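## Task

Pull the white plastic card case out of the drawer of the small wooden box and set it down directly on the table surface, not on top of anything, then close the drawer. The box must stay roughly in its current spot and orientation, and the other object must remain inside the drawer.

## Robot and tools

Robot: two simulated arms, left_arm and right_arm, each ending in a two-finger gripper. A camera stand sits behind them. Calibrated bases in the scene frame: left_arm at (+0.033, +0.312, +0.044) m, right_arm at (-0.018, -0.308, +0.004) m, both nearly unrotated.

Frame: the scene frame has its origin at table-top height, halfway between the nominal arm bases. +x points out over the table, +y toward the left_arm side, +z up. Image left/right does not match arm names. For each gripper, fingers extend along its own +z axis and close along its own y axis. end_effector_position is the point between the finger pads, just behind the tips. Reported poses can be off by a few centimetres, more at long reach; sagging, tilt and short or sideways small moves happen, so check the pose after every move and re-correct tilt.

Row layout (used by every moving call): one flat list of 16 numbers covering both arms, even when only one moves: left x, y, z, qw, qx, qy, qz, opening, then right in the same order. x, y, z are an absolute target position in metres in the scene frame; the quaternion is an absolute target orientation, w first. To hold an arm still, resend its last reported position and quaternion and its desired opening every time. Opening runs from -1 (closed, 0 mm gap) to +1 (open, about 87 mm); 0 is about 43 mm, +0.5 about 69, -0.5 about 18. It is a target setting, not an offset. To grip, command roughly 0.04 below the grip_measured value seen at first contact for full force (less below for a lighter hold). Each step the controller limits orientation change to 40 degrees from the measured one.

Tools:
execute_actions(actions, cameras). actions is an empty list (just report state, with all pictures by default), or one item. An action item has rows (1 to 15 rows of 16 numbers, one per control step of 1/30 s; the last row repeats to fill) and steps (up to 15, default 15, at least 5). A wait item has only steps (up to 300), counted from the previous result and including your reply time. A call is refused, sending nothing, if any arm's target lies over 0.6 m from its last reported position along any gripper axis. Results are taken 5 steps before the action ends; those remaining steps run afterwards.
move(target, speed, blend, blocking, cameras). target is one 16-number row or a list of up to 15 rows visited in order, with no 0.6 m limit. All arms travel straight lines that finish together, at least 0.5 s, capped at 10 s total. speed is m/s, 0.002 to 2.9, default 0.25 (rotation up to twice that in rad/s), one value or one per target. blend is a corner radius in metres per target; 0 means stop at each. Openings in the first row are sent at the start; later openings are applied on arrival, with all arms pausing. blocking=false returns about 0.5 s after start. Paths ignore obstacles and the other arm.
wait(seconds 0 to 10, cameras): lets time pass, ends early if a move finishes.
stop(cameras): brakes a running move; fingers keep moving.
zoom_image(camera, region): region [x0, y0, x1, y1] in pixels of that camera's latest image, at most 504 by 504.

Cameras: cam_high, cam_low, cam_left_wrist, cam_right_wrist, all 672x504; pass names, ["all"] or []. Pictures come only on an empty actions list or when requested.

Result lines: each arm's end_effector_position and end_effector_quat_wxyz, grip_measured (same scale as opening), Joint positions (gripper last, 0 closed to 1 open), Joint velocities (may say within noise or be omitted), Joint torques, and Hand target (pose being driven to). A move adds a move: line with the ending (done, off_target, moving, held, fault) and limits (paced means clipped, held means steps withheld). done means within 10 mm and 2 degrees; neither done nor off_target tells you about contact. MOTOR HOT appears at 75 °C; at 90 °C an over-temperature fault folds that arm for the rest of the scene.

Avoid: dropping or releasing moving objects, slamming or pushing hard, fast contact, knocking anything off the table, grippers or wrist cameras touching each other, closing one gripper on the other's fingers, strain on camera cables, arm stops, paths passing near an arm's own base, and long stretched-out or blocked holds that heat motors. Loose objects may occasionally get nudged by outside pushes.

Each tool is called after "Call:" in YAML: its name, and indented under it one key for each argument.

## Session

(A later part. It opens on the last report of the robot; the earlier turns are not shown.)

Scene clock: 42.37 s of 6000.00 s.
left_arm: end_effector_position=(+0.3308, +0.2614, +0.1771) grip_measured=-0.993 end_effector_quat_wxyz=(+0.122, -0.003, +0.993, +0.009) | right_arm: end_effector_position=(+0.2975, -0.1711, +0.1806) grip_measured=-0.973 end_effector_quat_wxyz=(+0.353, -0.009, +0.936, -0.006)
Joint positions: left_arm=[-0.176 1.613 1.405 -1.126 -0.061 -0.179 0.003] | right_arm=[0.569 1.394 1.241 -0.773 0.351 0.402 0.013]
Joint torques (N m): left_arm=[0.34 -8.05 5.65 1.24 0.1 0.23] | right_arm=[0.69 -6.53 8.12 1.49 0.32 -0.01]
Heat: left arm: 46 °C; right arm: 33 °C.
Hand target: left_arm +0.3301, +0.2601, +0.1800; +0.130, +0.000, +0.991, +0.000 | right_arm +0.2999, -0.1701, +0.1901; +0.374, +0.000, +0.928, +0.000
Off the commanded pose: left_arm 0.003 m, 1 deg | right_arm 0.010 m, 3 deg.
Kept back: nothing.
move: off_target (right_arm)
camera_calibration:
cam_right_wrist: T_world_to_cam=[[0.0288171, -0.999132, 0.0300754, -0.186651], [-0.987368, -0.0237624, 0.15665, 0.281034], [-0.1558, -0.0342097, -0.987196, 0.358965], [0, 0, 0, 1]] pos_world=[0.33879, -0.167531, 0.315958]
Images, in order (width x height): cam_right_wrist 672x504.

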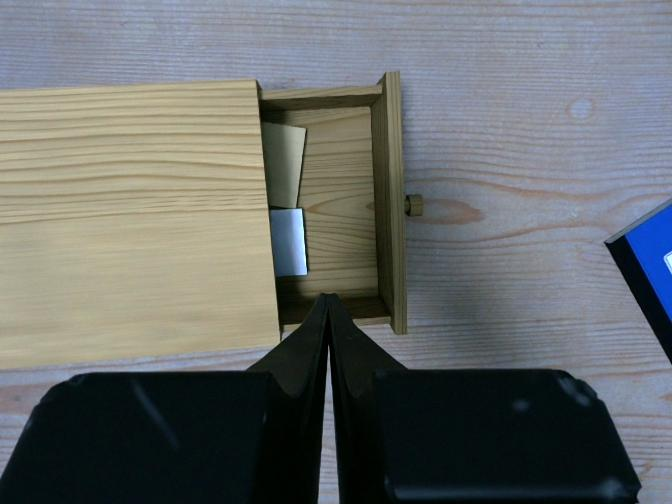

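Call:
move:
  target:
    - [0.33,0.26,0.18,0.1305,0,0.9914,0,-1,0.307,-0.165,0.10,0.1274,0.0282,0.9679,0.2146,-1]
    - [0.33,0.26,0.18,0.1305,0,0.9914,0,-1,0.307,-0.151,0.06,0.1274,0.0282,0.9679,0.2146,-1]
    - [0.33,0.26,0.18,0.1305,0,0.9914,0,-1,0.309,-0.150,0.026,0.1274,0.0282,0.9679,0.2146,-1]
    - [0.33,0.26,0.18,0.1305,0,0.9914,0,-1,0.309,-0.187,0.026,0.1305,0,0.9914,0,-1]
  speed: [0.2,0.1,0.06,0.05]
  blend: [0.01,0,0,0]
  cameras: ["cam_high","cam_right_wrist"]

Scene clock: 51.17 s of 6000.00 s.
left_arm: end_effector_position=(+0.3308, +0.2614, +0.1771) grip_measured=-0.993 end_effector_quat_wxyz=(+0.122, -0.003, +0.993, +0.009) | right_arm: end_effector_position=(+0.3090, -0.1814, +0.0319) grip_measured=-0.973 end_effector_quat_wxyz=(+0.139, +0.006, +0.990, +0.023)
Joint positions: left_arm=[-0.176 1.613 1.405 -1.126 -0.061 -0.179 0.003] | right_arm=[0.384 1.816 1.21 -0.687 0.055 0.359 0.013]
Joint torques (N m): left_arm=[0.31 -8.08 5.6 1.25 0.11 0.23] | right_arm=[0.46 -4.74 9.21 0.51 0.39 -0.3]
Heat: left arm: 47 °C; right arm: 32 °C.
Hand target: left_arm +0.3301, +0.2601, +0.1800; +0.130, +0.000, +0.991, +0.000 | right_arm +0.3089, -0.1870, +0.0262; +0.131, +0.000, +0.991, +0.001
Off the commanded pose: left_arm 0.003 m, 1 deg | right_arm 0.008 m, 3 deg.
Kept back: nothing.
move: off_target (right_arm)
camera_calibration:
cam_right_wrist: T_world_to_cam=[[0.0142513, -0.998997, -0.0424455, -0.185975], [-0.826088, -0.0356805, 0.562411, 0.250554], [-0.563361, 0.0270486, -0.825768, 0.345461], [0, 0, 0, 1]] pos_world=[0.40425, -0.186193, 0.136463]
Images, in order (width x height): cam_high 672x504, cam_right_wrist 672x504.

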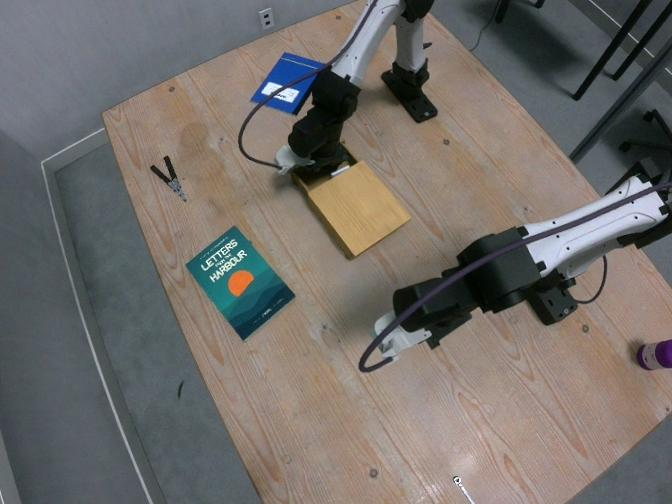

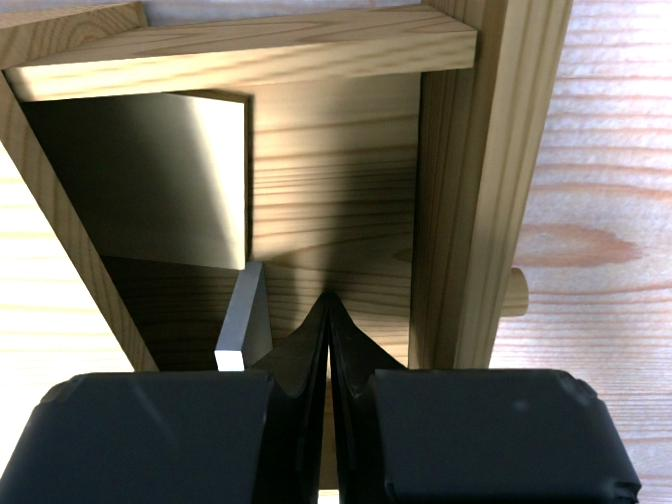

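Call:
move:
  target:
    - [0.33,0.26,0.18,0.1305,0,0.9914,0,-1,0.309,-0.186,0.09,0.1305,0,0.9914,0,-1]
    - [0.33,0.26,0.18,0.1305,0,0.9914,0,-1,0.28,-0.17,0.16,0.374,0,0.927,0,-1]
  speed: [0.06,0.15]
  blend: [0.01,0]
  cameras: ["cam_high","cam_low","cam_right_wrist"]

Call:
zoom_image:
  camera: "cam_high"
  region: [260, 110, 440, 270]

Call:
zoom_image:
  camera: "cam_right_wrist"
  region: [220, 40, 470, 340]

Scene clock: 54.57 s of 6000.00 s.
left_arm: end_effector_position=(+0.3308, +0.2614, +0.1771) grip_measured=-0.993 end_effector_quat_wxyz=(+0.122, -0.003, +0.993, +0.009) | right_arm: end_effector_position=(+0.2766, -0.1718, +0.1511) grip_measured=-0.973 end_effector_quat_wxyz=(+0.353, -0.009, +0.936, -0.007)
Joint positions: left_arm=[-0.176 1.613 1.405 -1.126 -0.061 -0.179 0.003] | right_arm=[0.611 1.325 1.073 -0.688 0.377 0.436 0.013]
Joint torques (N m): left_arm=[0.32 -8.05 5.64 1.26 0.11 0.23] | right_arm=[0.68 -5.9 8.09 1.47 0.32 0.01]
Heat: left arm: 47 °C; right arm: 32 °C.
Hand target: left_arm +0.3301, +0.2601, +0.1800; +0.130, +0.000, +0.991, +0.000 | right_arm +0.2798, -0.1701, +0.1601; +0.374, +0.000, +0.928, +0.000
Off the commanded pose: left_arm 0.003 m, 1 deg | right_arm 0.010 m, 3 deg.
Kept back: nothing.
move: off_target (right_arm)
camera_calibration:
cam_right_wrist: T_world_to_cam=[[0.0289921, -0.999036, 0.0329614, -0.186339], [-0.987237, -0.0234526, 0.15752, 0.264884], [-0.156595, -0.0371076, -0.986965, 0.326191], [0, 0, 0, 1]] pos_world=[0.317986, -0.167843, 0.286356]
Images, in order (width x height): cam_high 672x504, cam_low 672x504, cam_right_wrist 672x504.

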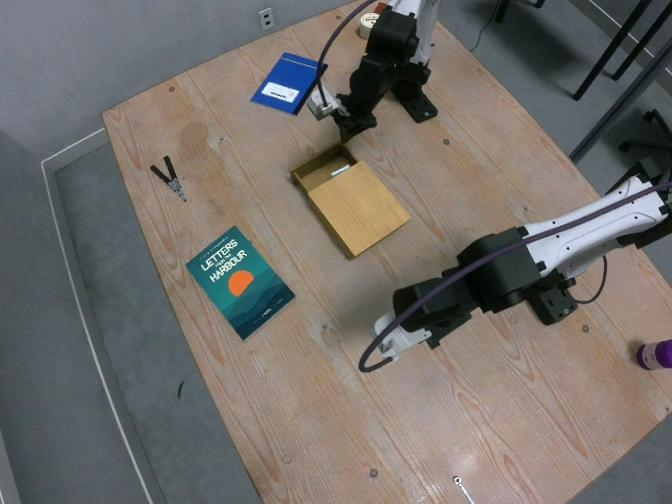

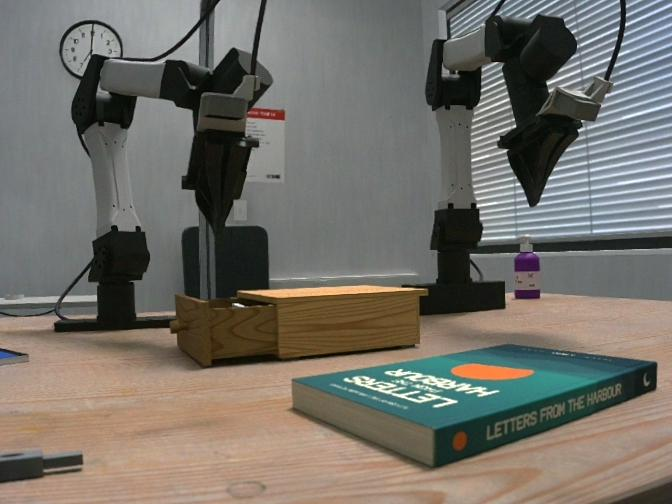

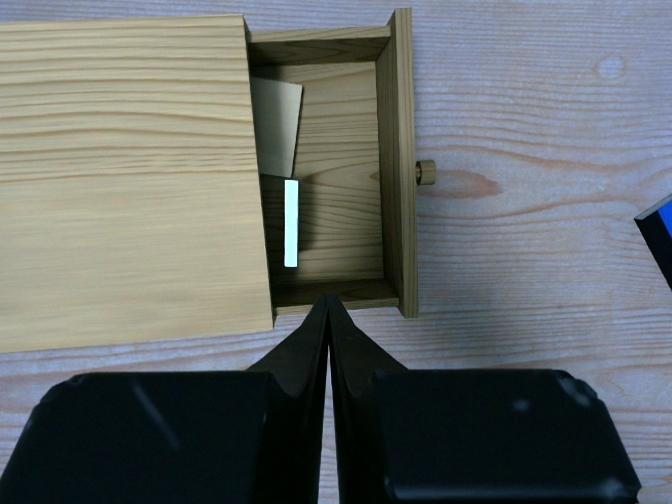

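Scaled by 2.800 from the camera's 672x504 image, which has a finer 960x720 frame.

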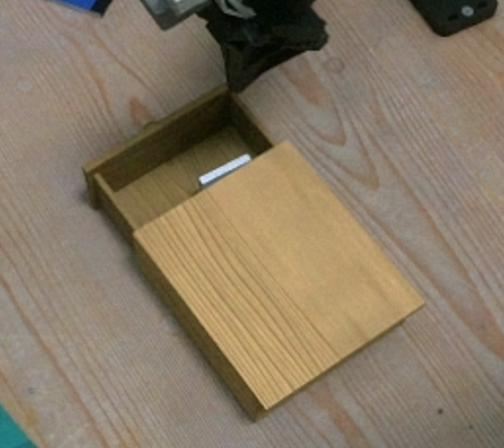

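Scaled by 1.680 from the camera's 672x504 image, which has a finer 960x720 frame.

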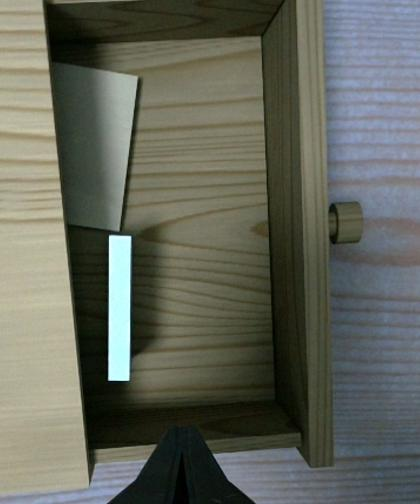

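Call:
move:
  target:
    - [0.33,0.26,0.18,0.1305,0,0.9914,0,-1,0.302,-0.172,0.105,0.1715,0.0272,0.9727,0.154,-0.5]
  speed: 0.15
  cameras: ["cam_low","cam_right_wrist"]

Call:
zoom_image:
  camera: "cam_right_wrist"
  region: [180, 140, 480, 370]

Scene clock: 57.53 s of 6000.00 s.
left_arm: end_effector_position=(+0.3308, +0.2614, +0.1771) grip_measured=-0.993 end_effector_quat_wxyz=(+0.122, -0.003, +0.993, +0.009) | right_arm: end_effector_position=(+0.2941, -0.1739, +0.0991) grip_measured=-0.500 end_effector_quat_wxyz=(+0.165, +0.032, +0.975, +0.147)
Joint positions: left_arm=[-0.176 1.613 1.405 -1.126 -0.061 -0.179 0.003] | right_arm=[0.297 1.594 1.183 -0.749 -0.18 0.371 0.25]
Joint torques (N m): left_arm=[0.32 -8.1 5.65 1.25 0.11 0.23] | right_arm=[-0.44 -4.67 11.48 0.9 -0.17 -0.31]
Heat: left arm: 48 °C; right arm: 32 °C.
Hand target: left_arm +0.3301, +0.2601, +0.1800; +0.130, +0.000, +0.991, +0.000 | right_arm +0.3018, -0.1721, +0.1050; +0.172, +0.027, +0.973, +0.154
Off the commanded pose: left_arm 0.003 m, 1 deg | right_arm 0.010 m, 1 deg.
Kept back: nothing.
move: done
camera_calibration:
cam_right_wrist: T_world_to_cam=[[0.00626371, -0.956037, -0.293179, -0.140903], [-0.857615, -0.15591, 0.49009, 0.196198], [-0.514254, 0.248365, -0.820888, 0.415891], [0, 0, 0, 1]] pos_world=[0.383019, -0.207412, 0.203936]
Images, in order (width x height): cam_low 672x504, cam_right_wrist 672x504.

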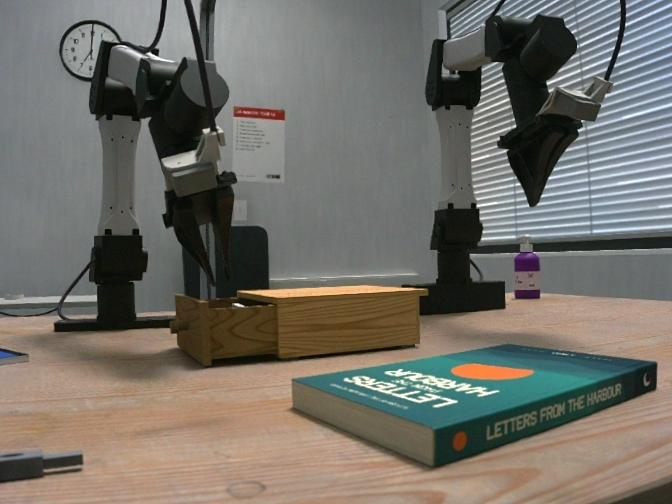

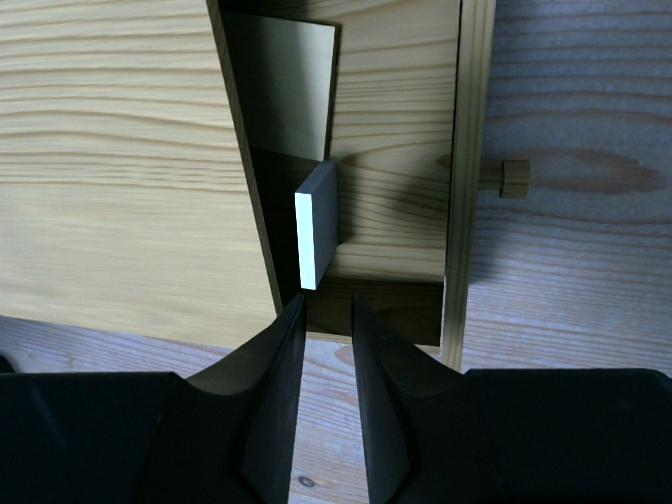

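Scaled by 1.680 from the camera's 672x504 image, which has a finer 960x720 frame.

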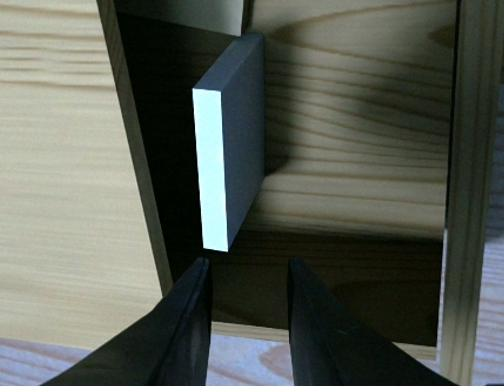

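Call:
move:
  target:
    - [0.33,0.26,0.18,0.1305,0,0.9914,0,-1,0.307,-0.165,0.076,0.1715,0.0272,0.9727,0.154,-0.5]
  speed: 0.08
  cameras: ["cam_right_wrist"]

Call:
zoom_image:
  camera: "cam_right_wrist"
  region: [180, 140, 480, 370]

Scene clock: 58.90 s of 6000.00 s.
left_arm: end_effector_position=(+0.3308, +0.2614, +0.1771) grip_measured=-0.993 end_effector_quat_wxyz=(+0.122, -0.003, +0.993, +0.009) | right_arm: end_effector_position=(+0.3037, -0.1695, +0.0795) grip_measured=-0.500 end_effector_quat_wxyz=(+0.169, +0.029, +0.974, +0.150)
Joint positions: left_arm=[-0.176 1.613 1.405 -1.126 -0.061 -0.179 0.003] | right_arm=[0.302 1.643 1.153 -0.661 -0.182 0.37 0.25]
Joint torques (N m): left_arm=[0.31 -8.05 5.6 1.26 0.1 0.24] | right_arm=[0.79 -5.01 7.73 1.15 -0.1 -0.13]
Heat: left arm: 48 °C; right arm: 32 °C.
Hand target: left_arm +0.3301, +0.2601, +0.1800; +0.130, +0.000, +0.991, +0.000 | right_arm +0.3069, -0.1651, +0.0761; +0.171, +0.027, +0.973, +0.154
Off the commanded pose: left_arm 0.003 m, 1 deg | right_arm 0.007 m, 1 deg.
Kept back: nothing.
move: done
camera_calibration:
cam_right_wrist: T_world_to_cam=[[0.0139376, -0.954924, -0.296524, -0.144283], [-0.860513, -0.162486, 0.48282, 0.215056], [-0.509237, 0.248434, -0.823989, 0.402473], [0, 0, 0, 1]] pos_world=[0.392024, -0.202823, 0.185016]
Images, in order (width x height): cam_right_wrist 672x504.

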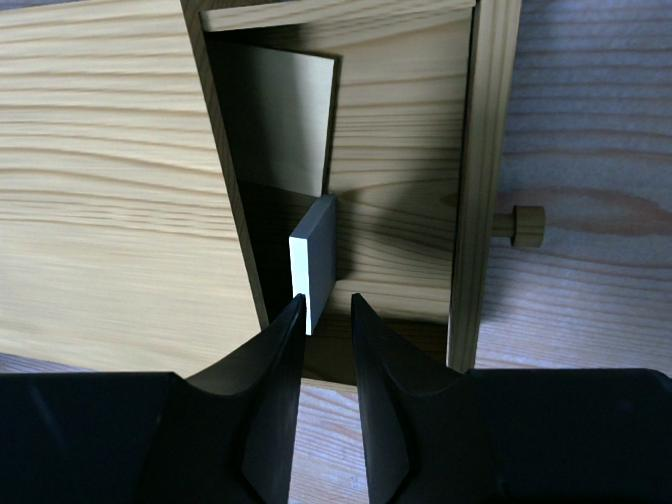

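Scaled by 1.680 from the camera's 672x504 image, which has a finer 960x720 frame.

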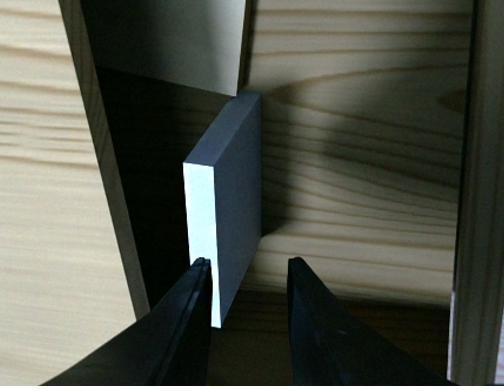

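Call:
move:
  target:
    - [0.33,0.26,0.18,0.1305,0,0.9914,0,-1,0.303,-0.158,0.077,0.1715,0.0272,0.9727,0.154,-0.5]
  speed: 0.06
  cameras: ["cam_right_wrist"]

Call:
zoom_image:
  camera: "cam_right_wrist"
  region: [180, 140, 480, 370]

Scene clock: 59.83 s of 6000.00 s.
left_arm: end_effector_position=(+0.3308, +0.2614, +0.1771) grip_measured=-0.993 end_effector_quat_wxyz=(+0.122, -0.003, +0.993, +0.009) | right_arm: end_effector_position=(+0.3007, -0.1604, +0.0799) grip_measured=-0.500 end_effector_quat_wxyz=(+0.167, +0.025, +0.974, +0.154)
Joint positions: left_arm=[-0.176 1.613 1.405 -1.126 -0.061 -0.179 0.003] | right_arm=[0.327 1.643 1.153 -0.658 -0.182 0.388 0.25]
Joint torques (N m): left_arm=[0.29 -8.05 5.63 1.24 0.1 0.24] | right_arm=[0.7 -5.56 7.19 1.23 -0.01 -0.01]
Heat: left arm: 48 °C; right arm: 32 °C.
Hand target: left_arm +0.3301, +0.2601, +0.1800; +0.130, +0.000, +0.991, +0.000 | right_arm +0.3029, -0.1581, +0.0770; +0.171, +0.027, +0.973, +0.154
Off the commanded pose: left_arm 0.003 m, 1 deg | right_arm 0.004 m, 1 deg.
Kept back: nothing.
move: done
camera_calibration:
cam_right_wrist: T_world_to_cam=[[0.0221943, -0.952745, -0.302958, -0.137013], [-0.85767, -0.173857, 0.483917, 0.211002], [-0.513721, 0.249098, -0.821, 0.400191], [0, 0, 0, 1]] pos_world=[0.389598, -0.193541, 0.18494]
Images, in order (width x height): cam_right_wrist 672x504.

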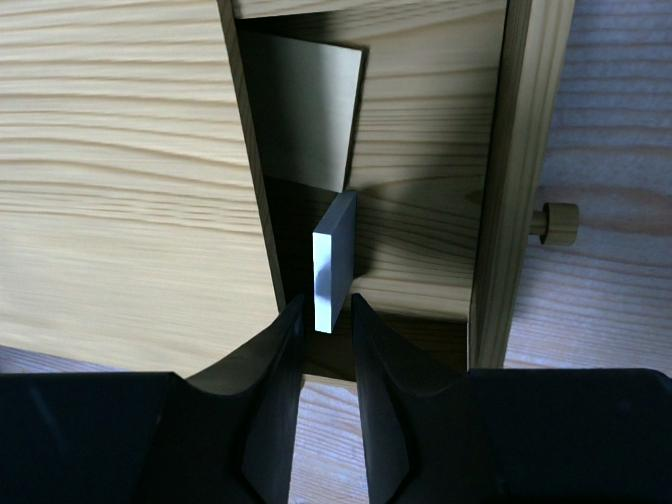

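Scaled by 1.680 from the camera's 672x504 image, which has a finer 960x720 frame.

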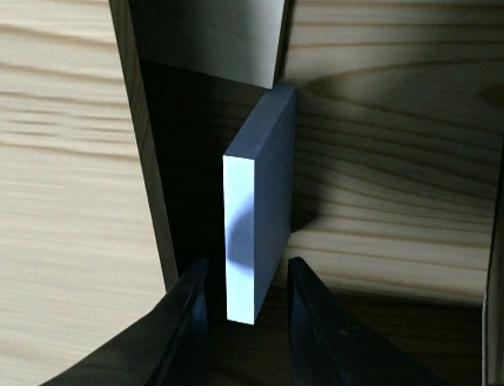

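Call:
move:
  target:
    - [0.33,0.26,0.18,0.1305,0,0.9914,0,-1,0.309,-0.156,0.053,0.1715,0.0272,0.9727,0.154,-0.5]
  speed: 0.05
  cameras: ["cam_right_wrist"]

Call:
zoom_image:
  camera: "cam_right_wrist"
  region: [180, 140, 480, 370]

Scene clock: 61.03 s of 6000.00 s.
left_arm: end_effector_position=(+0.3308, +0.2614, +0.1771) grip_measured=-0.993 end_effector_quat_wxyz=(+0.122, -0.003, +0.993, +0.009) | right_arm: end_effector_position=(+0.3057, -0.1587, +0.0576) grip_measured=-0.500 end_effector_quat_wxyz=(+0.168, +0.026, +0.973, +0.155)
Joint positions: left_arm=[-0.176 1.613 1.405 -1.126 -0.061 -0.179 0.003] | right_arm=[0.327 1.685 1.106 -0.566 -0.182 0.39 0.25]
Joint torques (N m): left_arm=[0.31 -8.05 5.63 1.26 0.11 0.23] | right_arm=[0.79 -5.15 7.47 1.15 -0.02 -0.09]
Heat: left arm: 48 °C; right arm: 32 °C.
Hand target: left_arm +0.3301, +0.2601, +0.1800; +0.130, +0.000, +0.991, +0.000 | right_arm +0.3088, -0.1561, +0.0530; +0.171, +0.027, +0.973, +0.154
Off the commanded pose: left_arm 0.003 m, 1 deg | right_arm 0.006 m, 0 deg.
Kept back: nothing.
move: done
camera_calibration:
cam_right_wrist: T_world_to_cam=[[0.021047, -0.952241, -0.304621, -0.141871], [-0.85928, -0.172981, 0.481368, 0.227216], [-0.511072, 0.251623, -0.821883, 0.383663], [0, 0, 0, 1]] pos_world=[0.394308, -0.19233, 0.162735]
Images, in order (width x height): cam_right_wrist 672x504.

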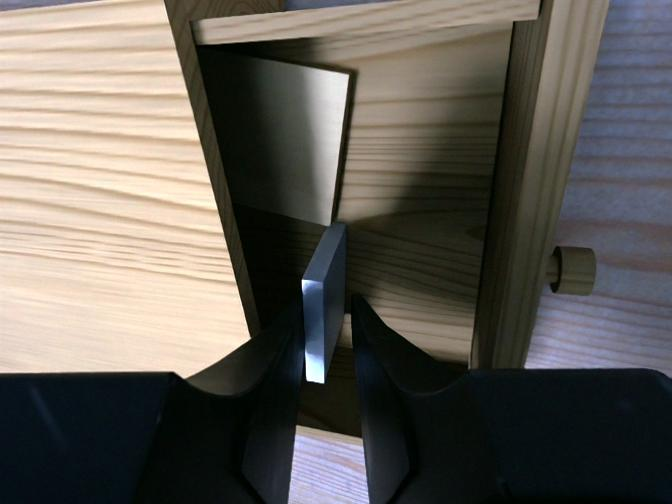

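Scaled by 1.680 from the camera's 672x504 image, which has a finer 960x720 frame.

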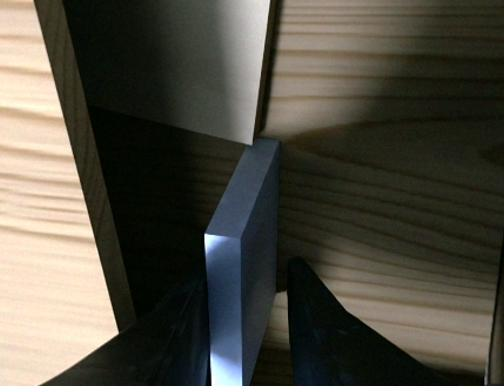

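Call:
move:
  target:
    - [0.33,0.26,0.18,0.1305,0,0.9914,0,-1,0.309,-0.156,0.051,0.1715,0.0272,0.9727,0.154,-0.75]
    - [0.33,0.26,0.18,0.1305,0,0.9914,0,-1,0.309,-0.156,0.051,0.1715,0.0272,0.9727,0.154,-0.93]
  speed: 0.05
  cameras: ["cam_right_wrist"]

Call:
zoom_image:
  camera: "cam_right_wrist"
  region: [180, 140, 480, 370]

Scene clock: 63.17 s of 6000.00 s.
left_arm: end_effector_position=(+0.3308, +0.2614, +0.1771) grip_measured=-0.993 end_effector_quat_wxyz=(+0.122, -0.003, +0.993, +0.009) | right_arm: end_effector_position=(+0.3075, -0.1582, +0.0581) grip_measured=-0.756 end_effector_quat_wxyz=(+0.172, +0.026, +0.972, +0.156)
Joint positions: left_arm=[-0.176 1.613 1.405 -1.126 -0.061 -0.179 0.003] | right_arm=[0.327 1.685 1.106 -0.558 -0.182 0.39 0.122]
Joint torques (N m): left_arm=[0.32 -8.05 5.65 1.26 0.11 0.22] | right_arm=[0.79 -4.98 6.94 1.22 -0.01 -0.09]
Heat: left arm: 48 °C; right arm: 32 °C.
Hand target: left_arm +0.3301, +0.2601, +0.1800; +0.130, +0.000, +0.991, +0.000 | right_arm +0.3088, -0.1562, +0.0511; +0.171, +0.027, +0.973, +0.154
Off the commanded pose: left_arm 0.003 m, 1 deg | right_arm 0.008 m, 0 deg.
Kept back: nothing.
move: done
camera_calibration:
cam_right_wrist: T_world_to_cam=[[0.0232724, -0.951549, -0.306616, -0.141693], [-0.862785, -0.174052, 0.474666, 0.229901], [-0.505035, 0.253497, -0.825033, 0.383483], [0, 0, 0, 1]] pos_world=[0.395325, -0.192025, 0.163814]
Images, in order (width x height): cam_right_wrist 672x504.

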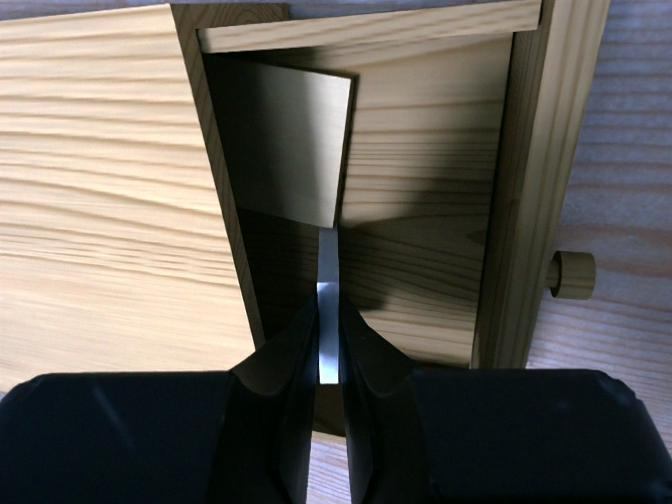

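Scaled by 1.680 from the camera's 672x504 image, which has a finer 960x720 frame.

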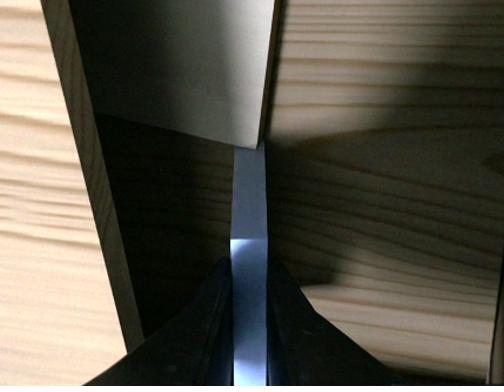

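Call:
move:
  target:
    - [0.33,0.26,0.18,0.1305,0,0.9914,0,-1,0.309,-0.172,0.105,0.1715,0.0272,0.9727,0.154,-0.93]
    - [0.33,0.26,0.18,0.1305,0,0.9914,0,-1,0.33,-0.18,0.16,0.1715,0.0272,0.9727,0.154,-0.93]
    - [0.33,0.26,0.18,0.1305,0,0.9914,0,-1,0.46,-0.24,0.14,0.1604,0.0664,0.9099,0.3769,-0.93]
  speed: [0.08,0.2,0.25]
  blend: [0.01,0.03,0]
  cameras: ["all"]

Scene clock: 66.60 s of 6000.00 s.
left_arm: end_effector_position=(+0.3308, +0.2614, +0.1771) grip_measured=-0.993 end_effector_quat_wxyz=(+0.122, -0.003, +0.993, +0.009) | right_arm: end_effector_position=(+0.4552, -0.2418, +0.1392) grip_measured=-0.756 end_effector_quat_wxyz=(+0.158, +0.076, +0.912, +0.371)
Joint positions: left_arm=[-0.176 1.613 1.405 -1.126 -0.061 -0.179 0.003] | right_arm=[-0.101 2.211 2.002 -0.998 -0.764 0.183 0.122]
Joint torques (N m): left_arm=[0.32 -8.08 5.65 1.25 0.11 0.22] | right_arm=[0.23 -8.32 11.34 0.74 -0.55 -0.4]
Heat: left arm: 48 °C; right arm: 32 °C.
Hand target: left_arm +0.3301, +0.2601, +0.1800; +0.130, +0.000, +0.991, +0.000 | right_arm +0.4598, -0.2401, +0.1399; +0.161, +0.067, +0.910, +0.377
Off the commanded pose: left_arm 0.003 m, 1 deg | right_arm 0.005 m, 1 deg.
Kept back: nothing.
move: done; blend cut to 0.0297 m at target 2
camera_calibration:
cam_left_wrist: T_world_to_cam=[[0.00784623, -0.999525, -0.0298118, 0.261997], [-0.822148, -0.0234186, 0.568792, 0.202085], [-0.56922, 0.0200468, -0.821941, 0.473127], [0, 0, 0, 1]] pos_world=[0.433401, 0.25712, 0.281749]
cam_right_wrist: T_world_to_cam=[[-0.00198263, -0.717213, -0.696851, -0.0772281], [-0.864233, -0.34935, 0.362017, 0.278165], [-0.503089, 0.602959, -0.619147, 0.601129], [0, 0, 0, 1]] pos_world=[0.542667, -0.320668, 0.21767]

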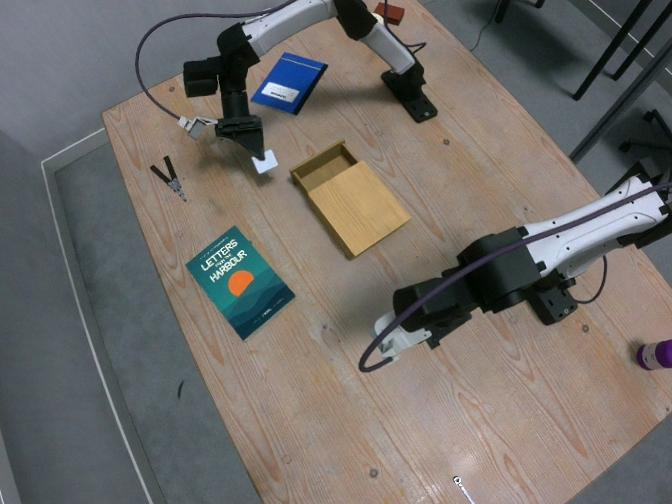

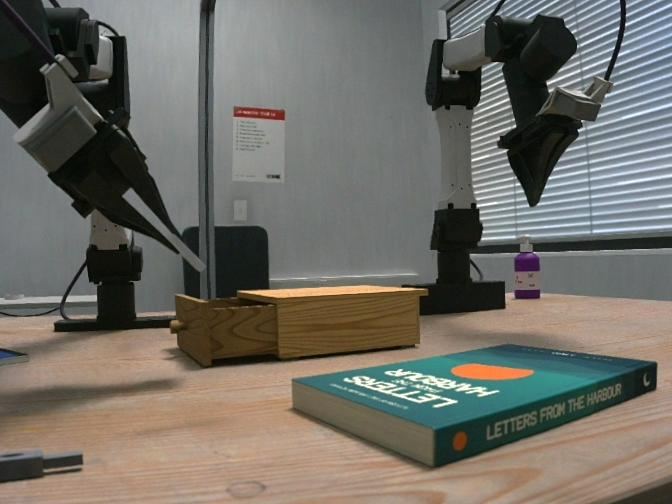

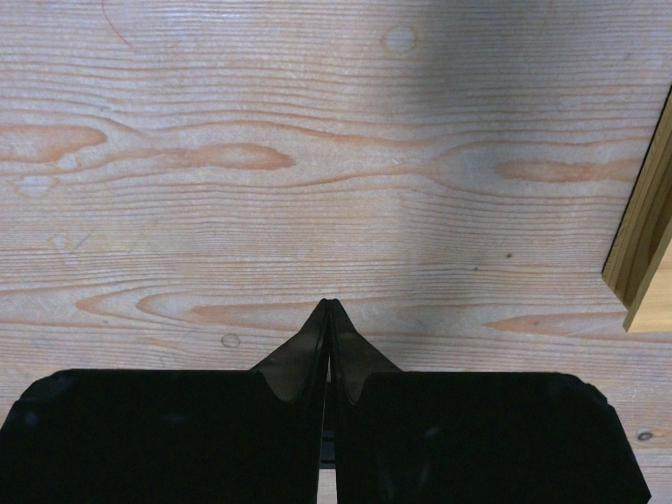

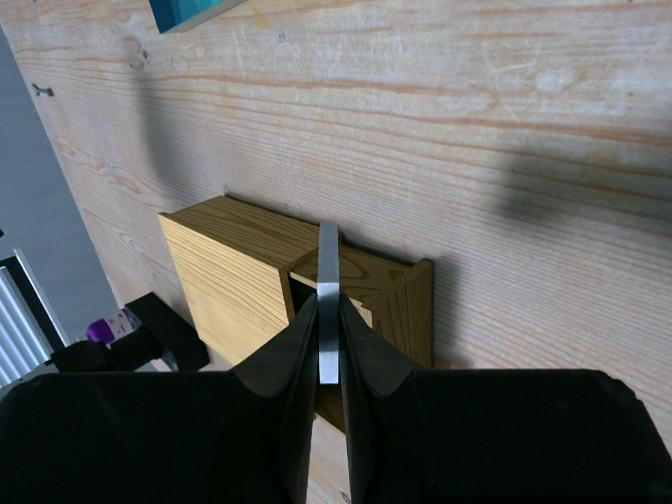

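Call:
move:
  target:
    - [0.33,0.26,0.18,0.1305,0,0.9914,0,-1,0.47,-0.25,0.052,0.1604,0.0664,0.9099,0.3769,-0.93]
  speed: 0.1
  cameras: ["cam_high","cam_low"]

Call:
zoom_image:
  camera: "cam_low"
  region: [0, 180, 280, 400]

Scene clock: 68.23 s of 6000.00 s.
left_arm: end_effector_position=(+0.3308, +0.2614, +0.1771) grip_measured=-0.993 end_effector_quat_wxyz=(+0.122, -0.003, +0.993, +0.009) | right_arm: end_effector_position=(+0.4666, -0.2475, +0.0583) grip_measured=-0.756 end_effector_quat_wxyz=(+0.155, +0.072, +0.912, +0.372)
Joint positions: left_arm=[-0.176 1.613 1.405 -1.126 -0.061 -0.179 0.003] | right_arm=[-0.11 2.316 1.856 -0.768 -0.771 0.157 0.122]
Joint torques (N m): left_arm=[0.32 -8.06 5.65 1.25 0.1 0.23] | right_arm=[-0.59 -9.17 7.71 0.97 -0.53 -0.36]
Heat: left arm: 48 °C; right arm: 33 °C.
Hand target: left_arm +0.3301, +0.2601, +0.1800; +0.130, +0.000, +0.991, +0.000 | right_arm +0.4698, -0.2499, +0.0522; +0.160, +0.066, +0.910, +0.377
Off the commanded pose: left_arm 0.003 m, 1 deg | right_arm 0.008 m, 1 deg.
Kept back: nothing.
move: done
Images, in order (width x height): cam_high 672x504, cam_low 672x504.

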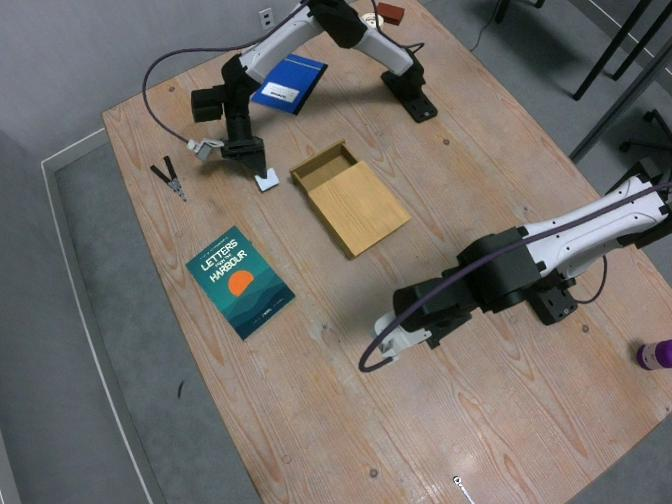

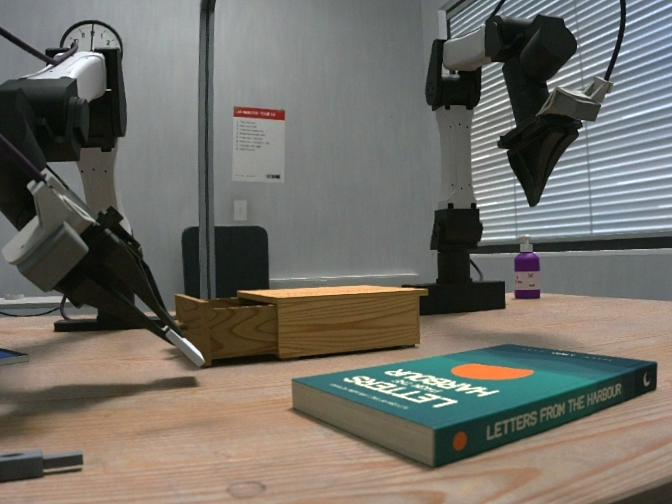

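Scaled by 1.800 from the camera's 672x504 image, which has a finer 960x720 frame.

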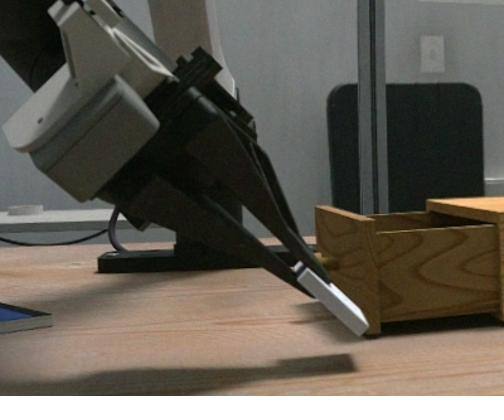

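Call:
move:
  target:
    - [0.33,0.26,0.18,0.1305,0,0.9914,0,-1,0.47,-0.255,0.052,0.1503,0.0868,0.8529,0.4924,-0.93]
    - [0.33,0.26,0.18,0.1305,0,0.9914,0,-1,0.47,-0.255,0.037,0.1503,0.0868,0.8529,0.4924,-0.93]
  speed: [0.15,0.04]
  cameras: ["cam_low"]

Call:
zoom_image:
  camera: "cam_low"
  region: [0, 180, 280, 400]

Scene clock: 70.57 s of 6000.00 s.
left_arm: end_effector_position=(+0.3308, +0.2614, +0.1771) grip_measured=-0.993 end_effector_quat_wxyz=(+0.122, -0.003, +0.993, +0.009) | right_arm: end_effector_position=(+0.4684, -0.2531, +0.0440) grip_measured=-0.756 end_effector_quat_wxyz=(+0.149, +0.084, +0.857, +0.486)
Joint positions: left_arm=[-0.176 1.613 1.405 -1.126 -0.061 -0.179 0.003] | right_arm=[-0.18 2.413 1.821 -0.656 -1.037 0.171 0.122]
Joint torques (N m): left_arm=[0.32 -8.06 5.61 1.25 0.1 0.24] | right_arm=[-0.42 -9.36 7.2 0.94 -0.63 -0.15]
Heat: left arm: 49 °C; right arm: 33 °C.
Hand target: left_arm +0.3301, +0.2601, +0.1800; +0.130, +0.000, +0.991, +0.000 | right_arm +0.4698, -0.2550, +0.0370; +0.150, +0.087, +0.853, +0.492
Off the commanded pose: left_arm 0.003 m, 1 deg | right_arm 0.007 m, 1 deg.
Kept back: nothing.
move: done
Images, in order (width x height): cam_low 672x504.

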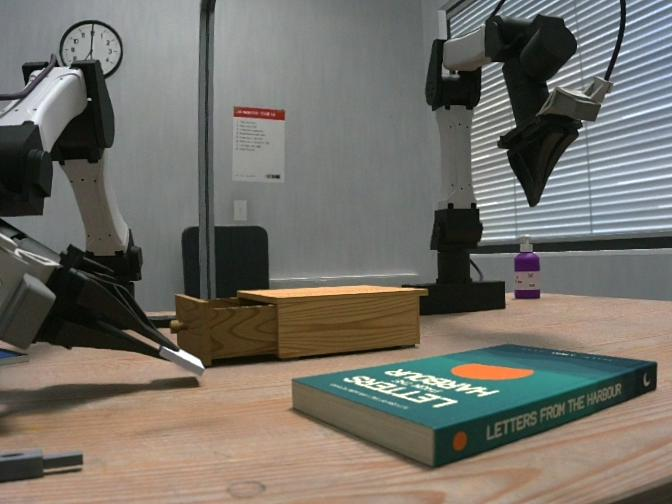

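Scaled by 1.800 from the camera's 672x504 image, which has a finer 960x720 frame.

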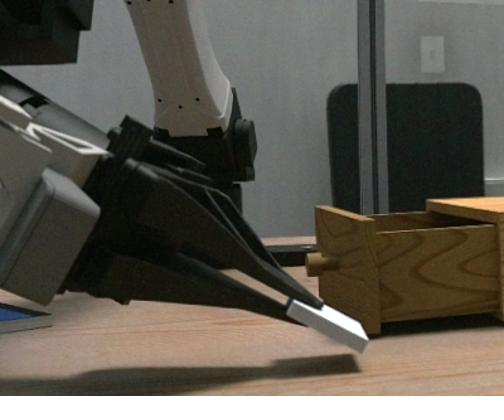

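Call:
move:
  target:
    - [0.33,0.26,0.18,0.1305,0,0.9914,0,-1,0.47,-0.255,0.022,0.1503,0.0868,0.8529,0.4924,-0.93]
  speed: 0.04
  cameras: ["cam_low"]

Call:
zoom_image:
  camera: "cam_low"
  region: [0, 180, 280, 400]

Scene clock: 71.53 s of 6000.00 s.
left_arm: end_effector_position=(+0.3308, +0.2614, +0.1771) grip_measured=-0.993 end_effector_quat_wxyz=(+0.122, -0.003, +0.993, +0.009) | right_arm: end_effector_position=(+0.4691, -0.2524, +0.0345) grip_measured=-0.756 end_effector_quat_wxyz=(+0.151, +0.082, +0.854, +0.491)
Joint positions: left_arm=[-0.176 1.613 1.405 -1.126 -0.061 -0.179 0.003] | right_arm=[-0.18 2.43 1.804 -0.615 -1.049 0.173 0.122]
Joint torques (N m): left_arm=[0.35 -8.02 5.68 1.25 0.1 0.24] | right_arm=[-0.46 -8.79 6.82 0.97 -0.52 -0.19]
Heat: left arm: 49 °C; right arm: 33 °C.
Hand target: left_arm +0.3301, +0.2601, +0.1800; +0.130, +0.000, +0.991, +0.000 | right_arm +0.4695, -0.2549, +0.0222; +0.150, +0.087, +0.853, +0.492
Off the commanded pose: left_arm 0.003 m, 1 deg | right_arm 0.013 m, 1 deg.
Kept back: nothing.
move: off_target (right_arm)
Images, in order (width x height): cam_low 672x504.

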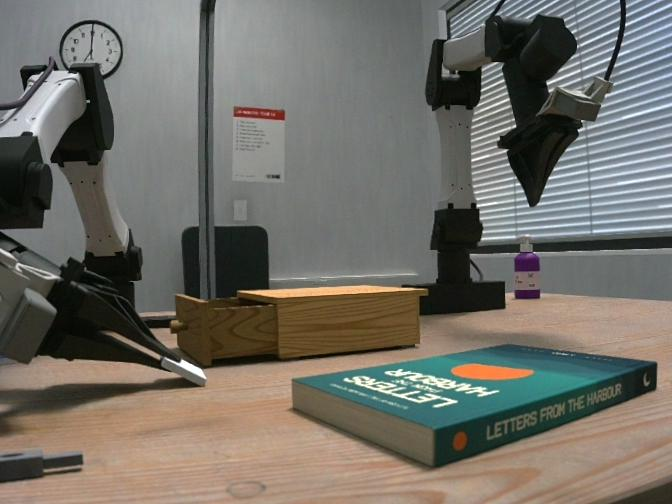

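Scaled by 1.800 from the camera's 672x504 image, which has a finer 960x720 frame.

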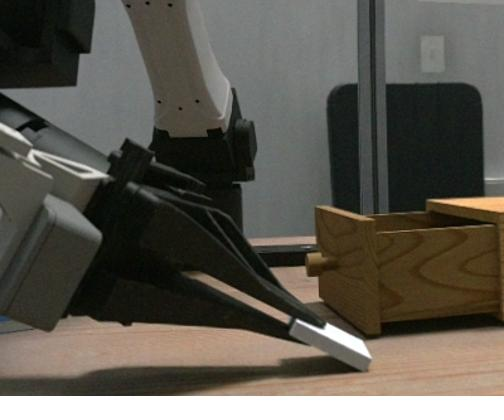

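Call:
move:
  target:
    - [0.33,0.26,0.18,0.1305,0,0.9914,0,-1,0.47,-0.255,0.022,0.1503,0.0868,0.8529,0.4924,-0.55]
    - [0.33,0.26,0.18,0.1305,0,0.9914,0,-1,0.455,-0.32,0.055,0.1503,0.0868,0.8529,0.4924,-0.55]
    - [0.33,0.26,0.18,0.1305,0,0.9914,0,-1,0.42,-0.31,0.14,0.1604,0.0664,0.9099,0.3769,-1]
  speed: [0.05,0.08,0.2]
  cameras: ["all"]

Call:
zoom_image:
  camera: "cam_high"
  region: [240, 110, 440, 270]

Scene clock: 75.80 s of 6000.00 s.
left_arm: end_effector_position=(+0.3308, +0.2614, +0.1771) grip_measured=-0.993 end_effector_quat_wxyz=(+0.122, -0.003, +0.993, +0.009) | right_arm: end_effector_position=(+0.4193, -0.3111, +0.1225) grip_measured=-0.973 end_effector_quat_wxyz=(+0.144, +0.075, +0.909, +0.384)
Joint positions: left_arm=[-0.176 1.613 1.405 -1.126 -0.061 -0.179 0.003] | right_arm=[-0.275 2.215 1.944 -1.15 -0.835 -0.075 0.013]
Joint torques (N m): left_arm=[0.34 -8.06 5.64 1.24 0.1 0.23] | right_arm=[0.64 -12.81 8.92 0.4 -0.37 -0.15]
Heat: left arm: 49 °C; right arm: 34 °C.
Hand target: left_arm +0.3301, +0.2601, +0.1800; +0.130, +0.000, +0.991, +0.000 | right_arm +0.4198, -0.3099, +0.1397; +0.160, +0.067, +0.910, +0.377
Off the commanded pose: left_arm 0.003 m, 1 deg | right_arm 0.018 m, 2 deg.
Kept back: nothing.
move: off_target (right_arm); target 3's new opening was sent with right_arm's hand 0.017 m and 2 deg from that target
camera_calibration:
cam_left_wrist: T_world_to_cam=[[0.00784623, -0.999525, -0.0298118, 0.261997], [-0.822148, -0.0234186, 0.568792, 0.202085], [-0.56922, 0.0200468, -0.821941, 0.473127], [0, 0, 0, 1]] pos_world=[0.433401, 0.25712, 0.281749]
cam_right_wrist: T_world_to_cam=[[-0.00497921, -0.6973, -0.716762, -0.128819], [-0.850054, -0.374557, 0.370292, 0.214202], [-0.526673, 0.61113, -0.590878, 0.623447], [0, 0, 0, 1]] pos_world=[0.509794, -0.390602, 0.19673]

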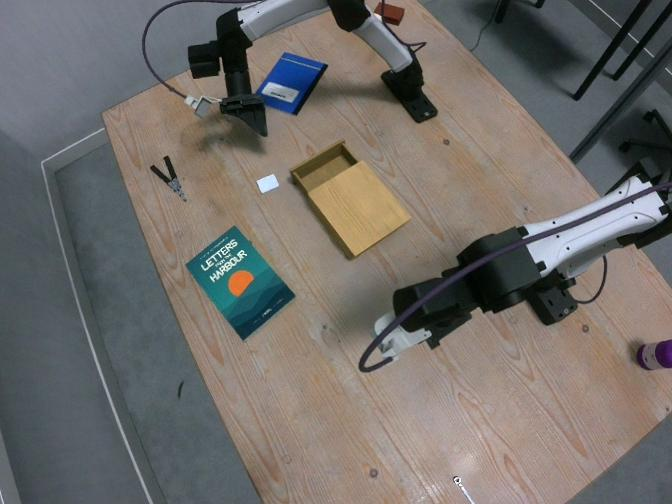

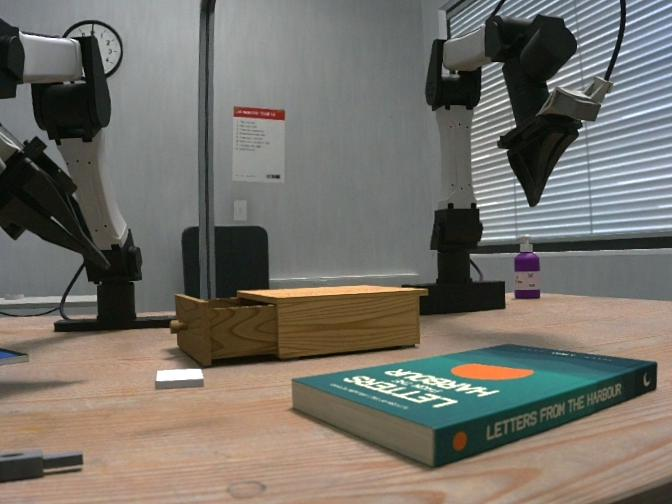

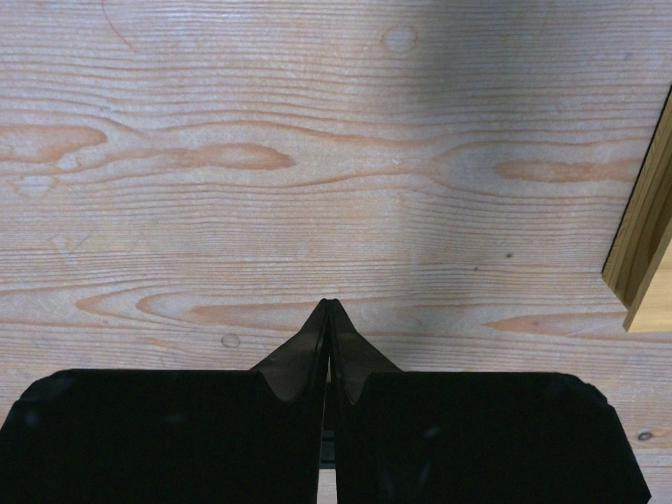

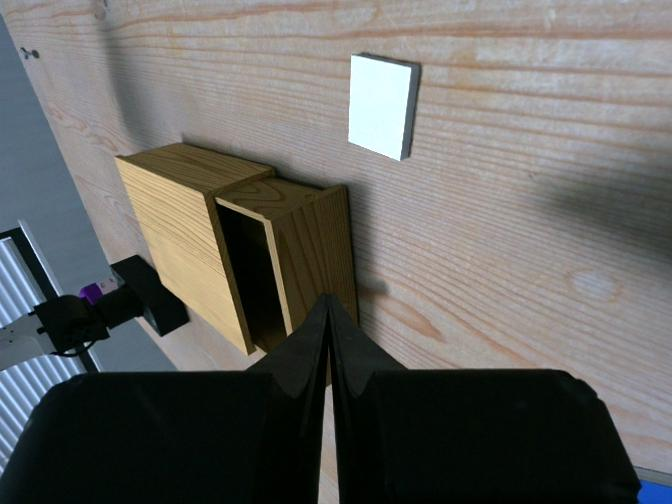

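Scaled by 2.520 from the camera's 672x504 image, which has a finer 960x720 frame.

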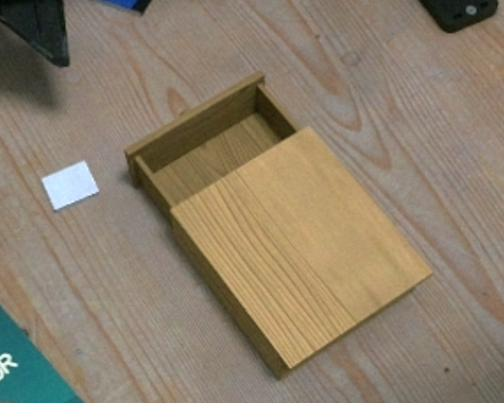

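Call:
move:
  target:
    - [0.32,0.17,0.15,0.1305,0,0.9914,0,-1,0.335,-0.30,0.13,0.1305,0,0.9914,0,-1]
    - [0.32,0.125,0.04,0.1305,0,0.9914,0,-1,0.335,-0.30,0.052,0.1305,0,0.9914,0,-1]
  speed: 0.15
  cameras: ["cam_high","cam_low","cam_right_wrist"]

Scene clock: 81.07 s of 6000.00 s.
left_arm: end_effector_position=(+0.3187, +0.1237, +0.0441) grip_measured=-0.993 end_effector_quat_wxyz=(+0.126, +0.003, +0.992, -0.008) | right_arm: end_effector_position=(+0.3304, -0.3003, +0.0515) grip_measured=-0.973 end_effector_quat_wxyz=(+0.119, -0.003, +0.993, +0.004)
Joint positions: left_arm=[-0.579 1.864 1.157 -0.643 -0.124 -0.563 0.003] | right_arm=[0.047 1.83 1.314 -0.817 -0.006 0.011 0.013]
Joint torques (N m): left_arm=[-0.32 -7.45 5.6 1.21 -0.28 0.07] | right_arm=[0.58 -7.56 7.2 0.88 0.09 -0.07]
Heat: left arm: 48 °C; right arm: 35 °C.
Hand target: left_arm +0.3199, +0.1250, +0.0401; +0.130, +0.000, +0.991, +0.000 | right_arm +0.3349, -0.3000, +0.0521; +0.130, +0.000, +0.991, +0.000
Off the commanded pose: left_arm 0.005 m, 1 deg | right_arm 0.005 m, 1 deg.
Kept back: nothing.
move: done
camera_calibration:
cam_right_wrist: T_world_to_cam=[[0.0276285, -0.999607, -0.00483247, -0.310864], [-0.801936, -0.0250506, 0.596885, 0.246301], [-0.596771, -0.0126157, -0.802313, 0.374885], [0, 0, 0, 1]] pos_world=[0.429827, -0.299842, 0.152259]
Images, in order (width x height): cam_high 672x504, cam_low 672x504, cam_right_wrist 672x504.

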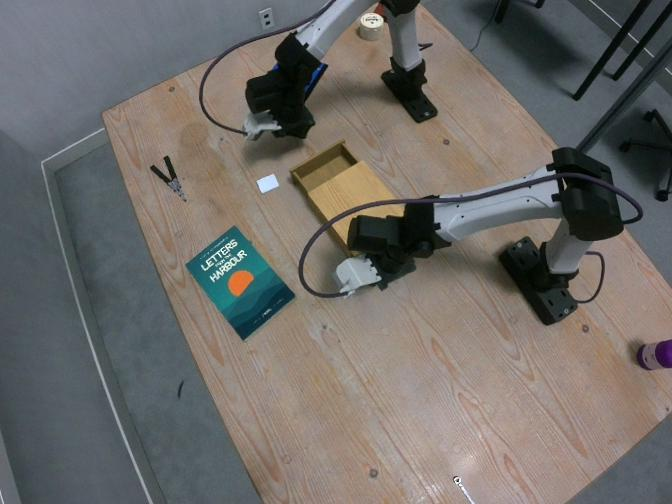

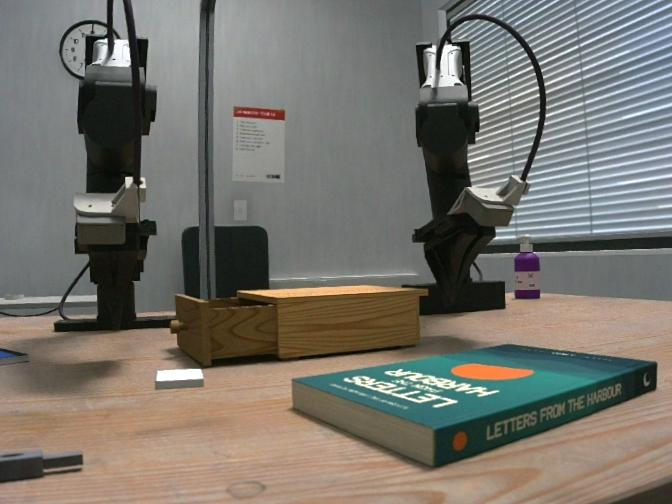

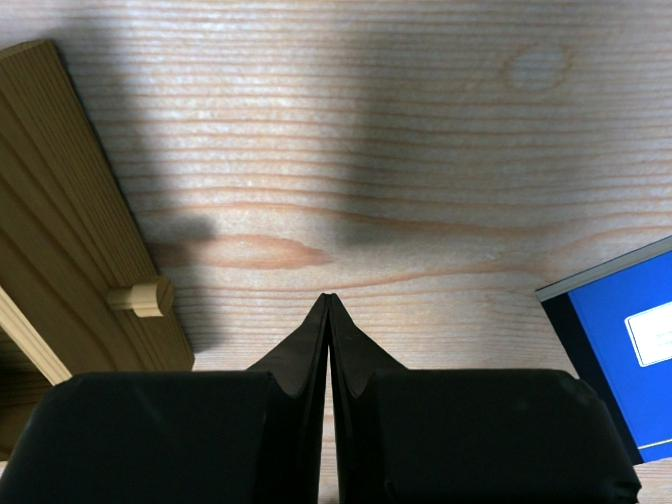

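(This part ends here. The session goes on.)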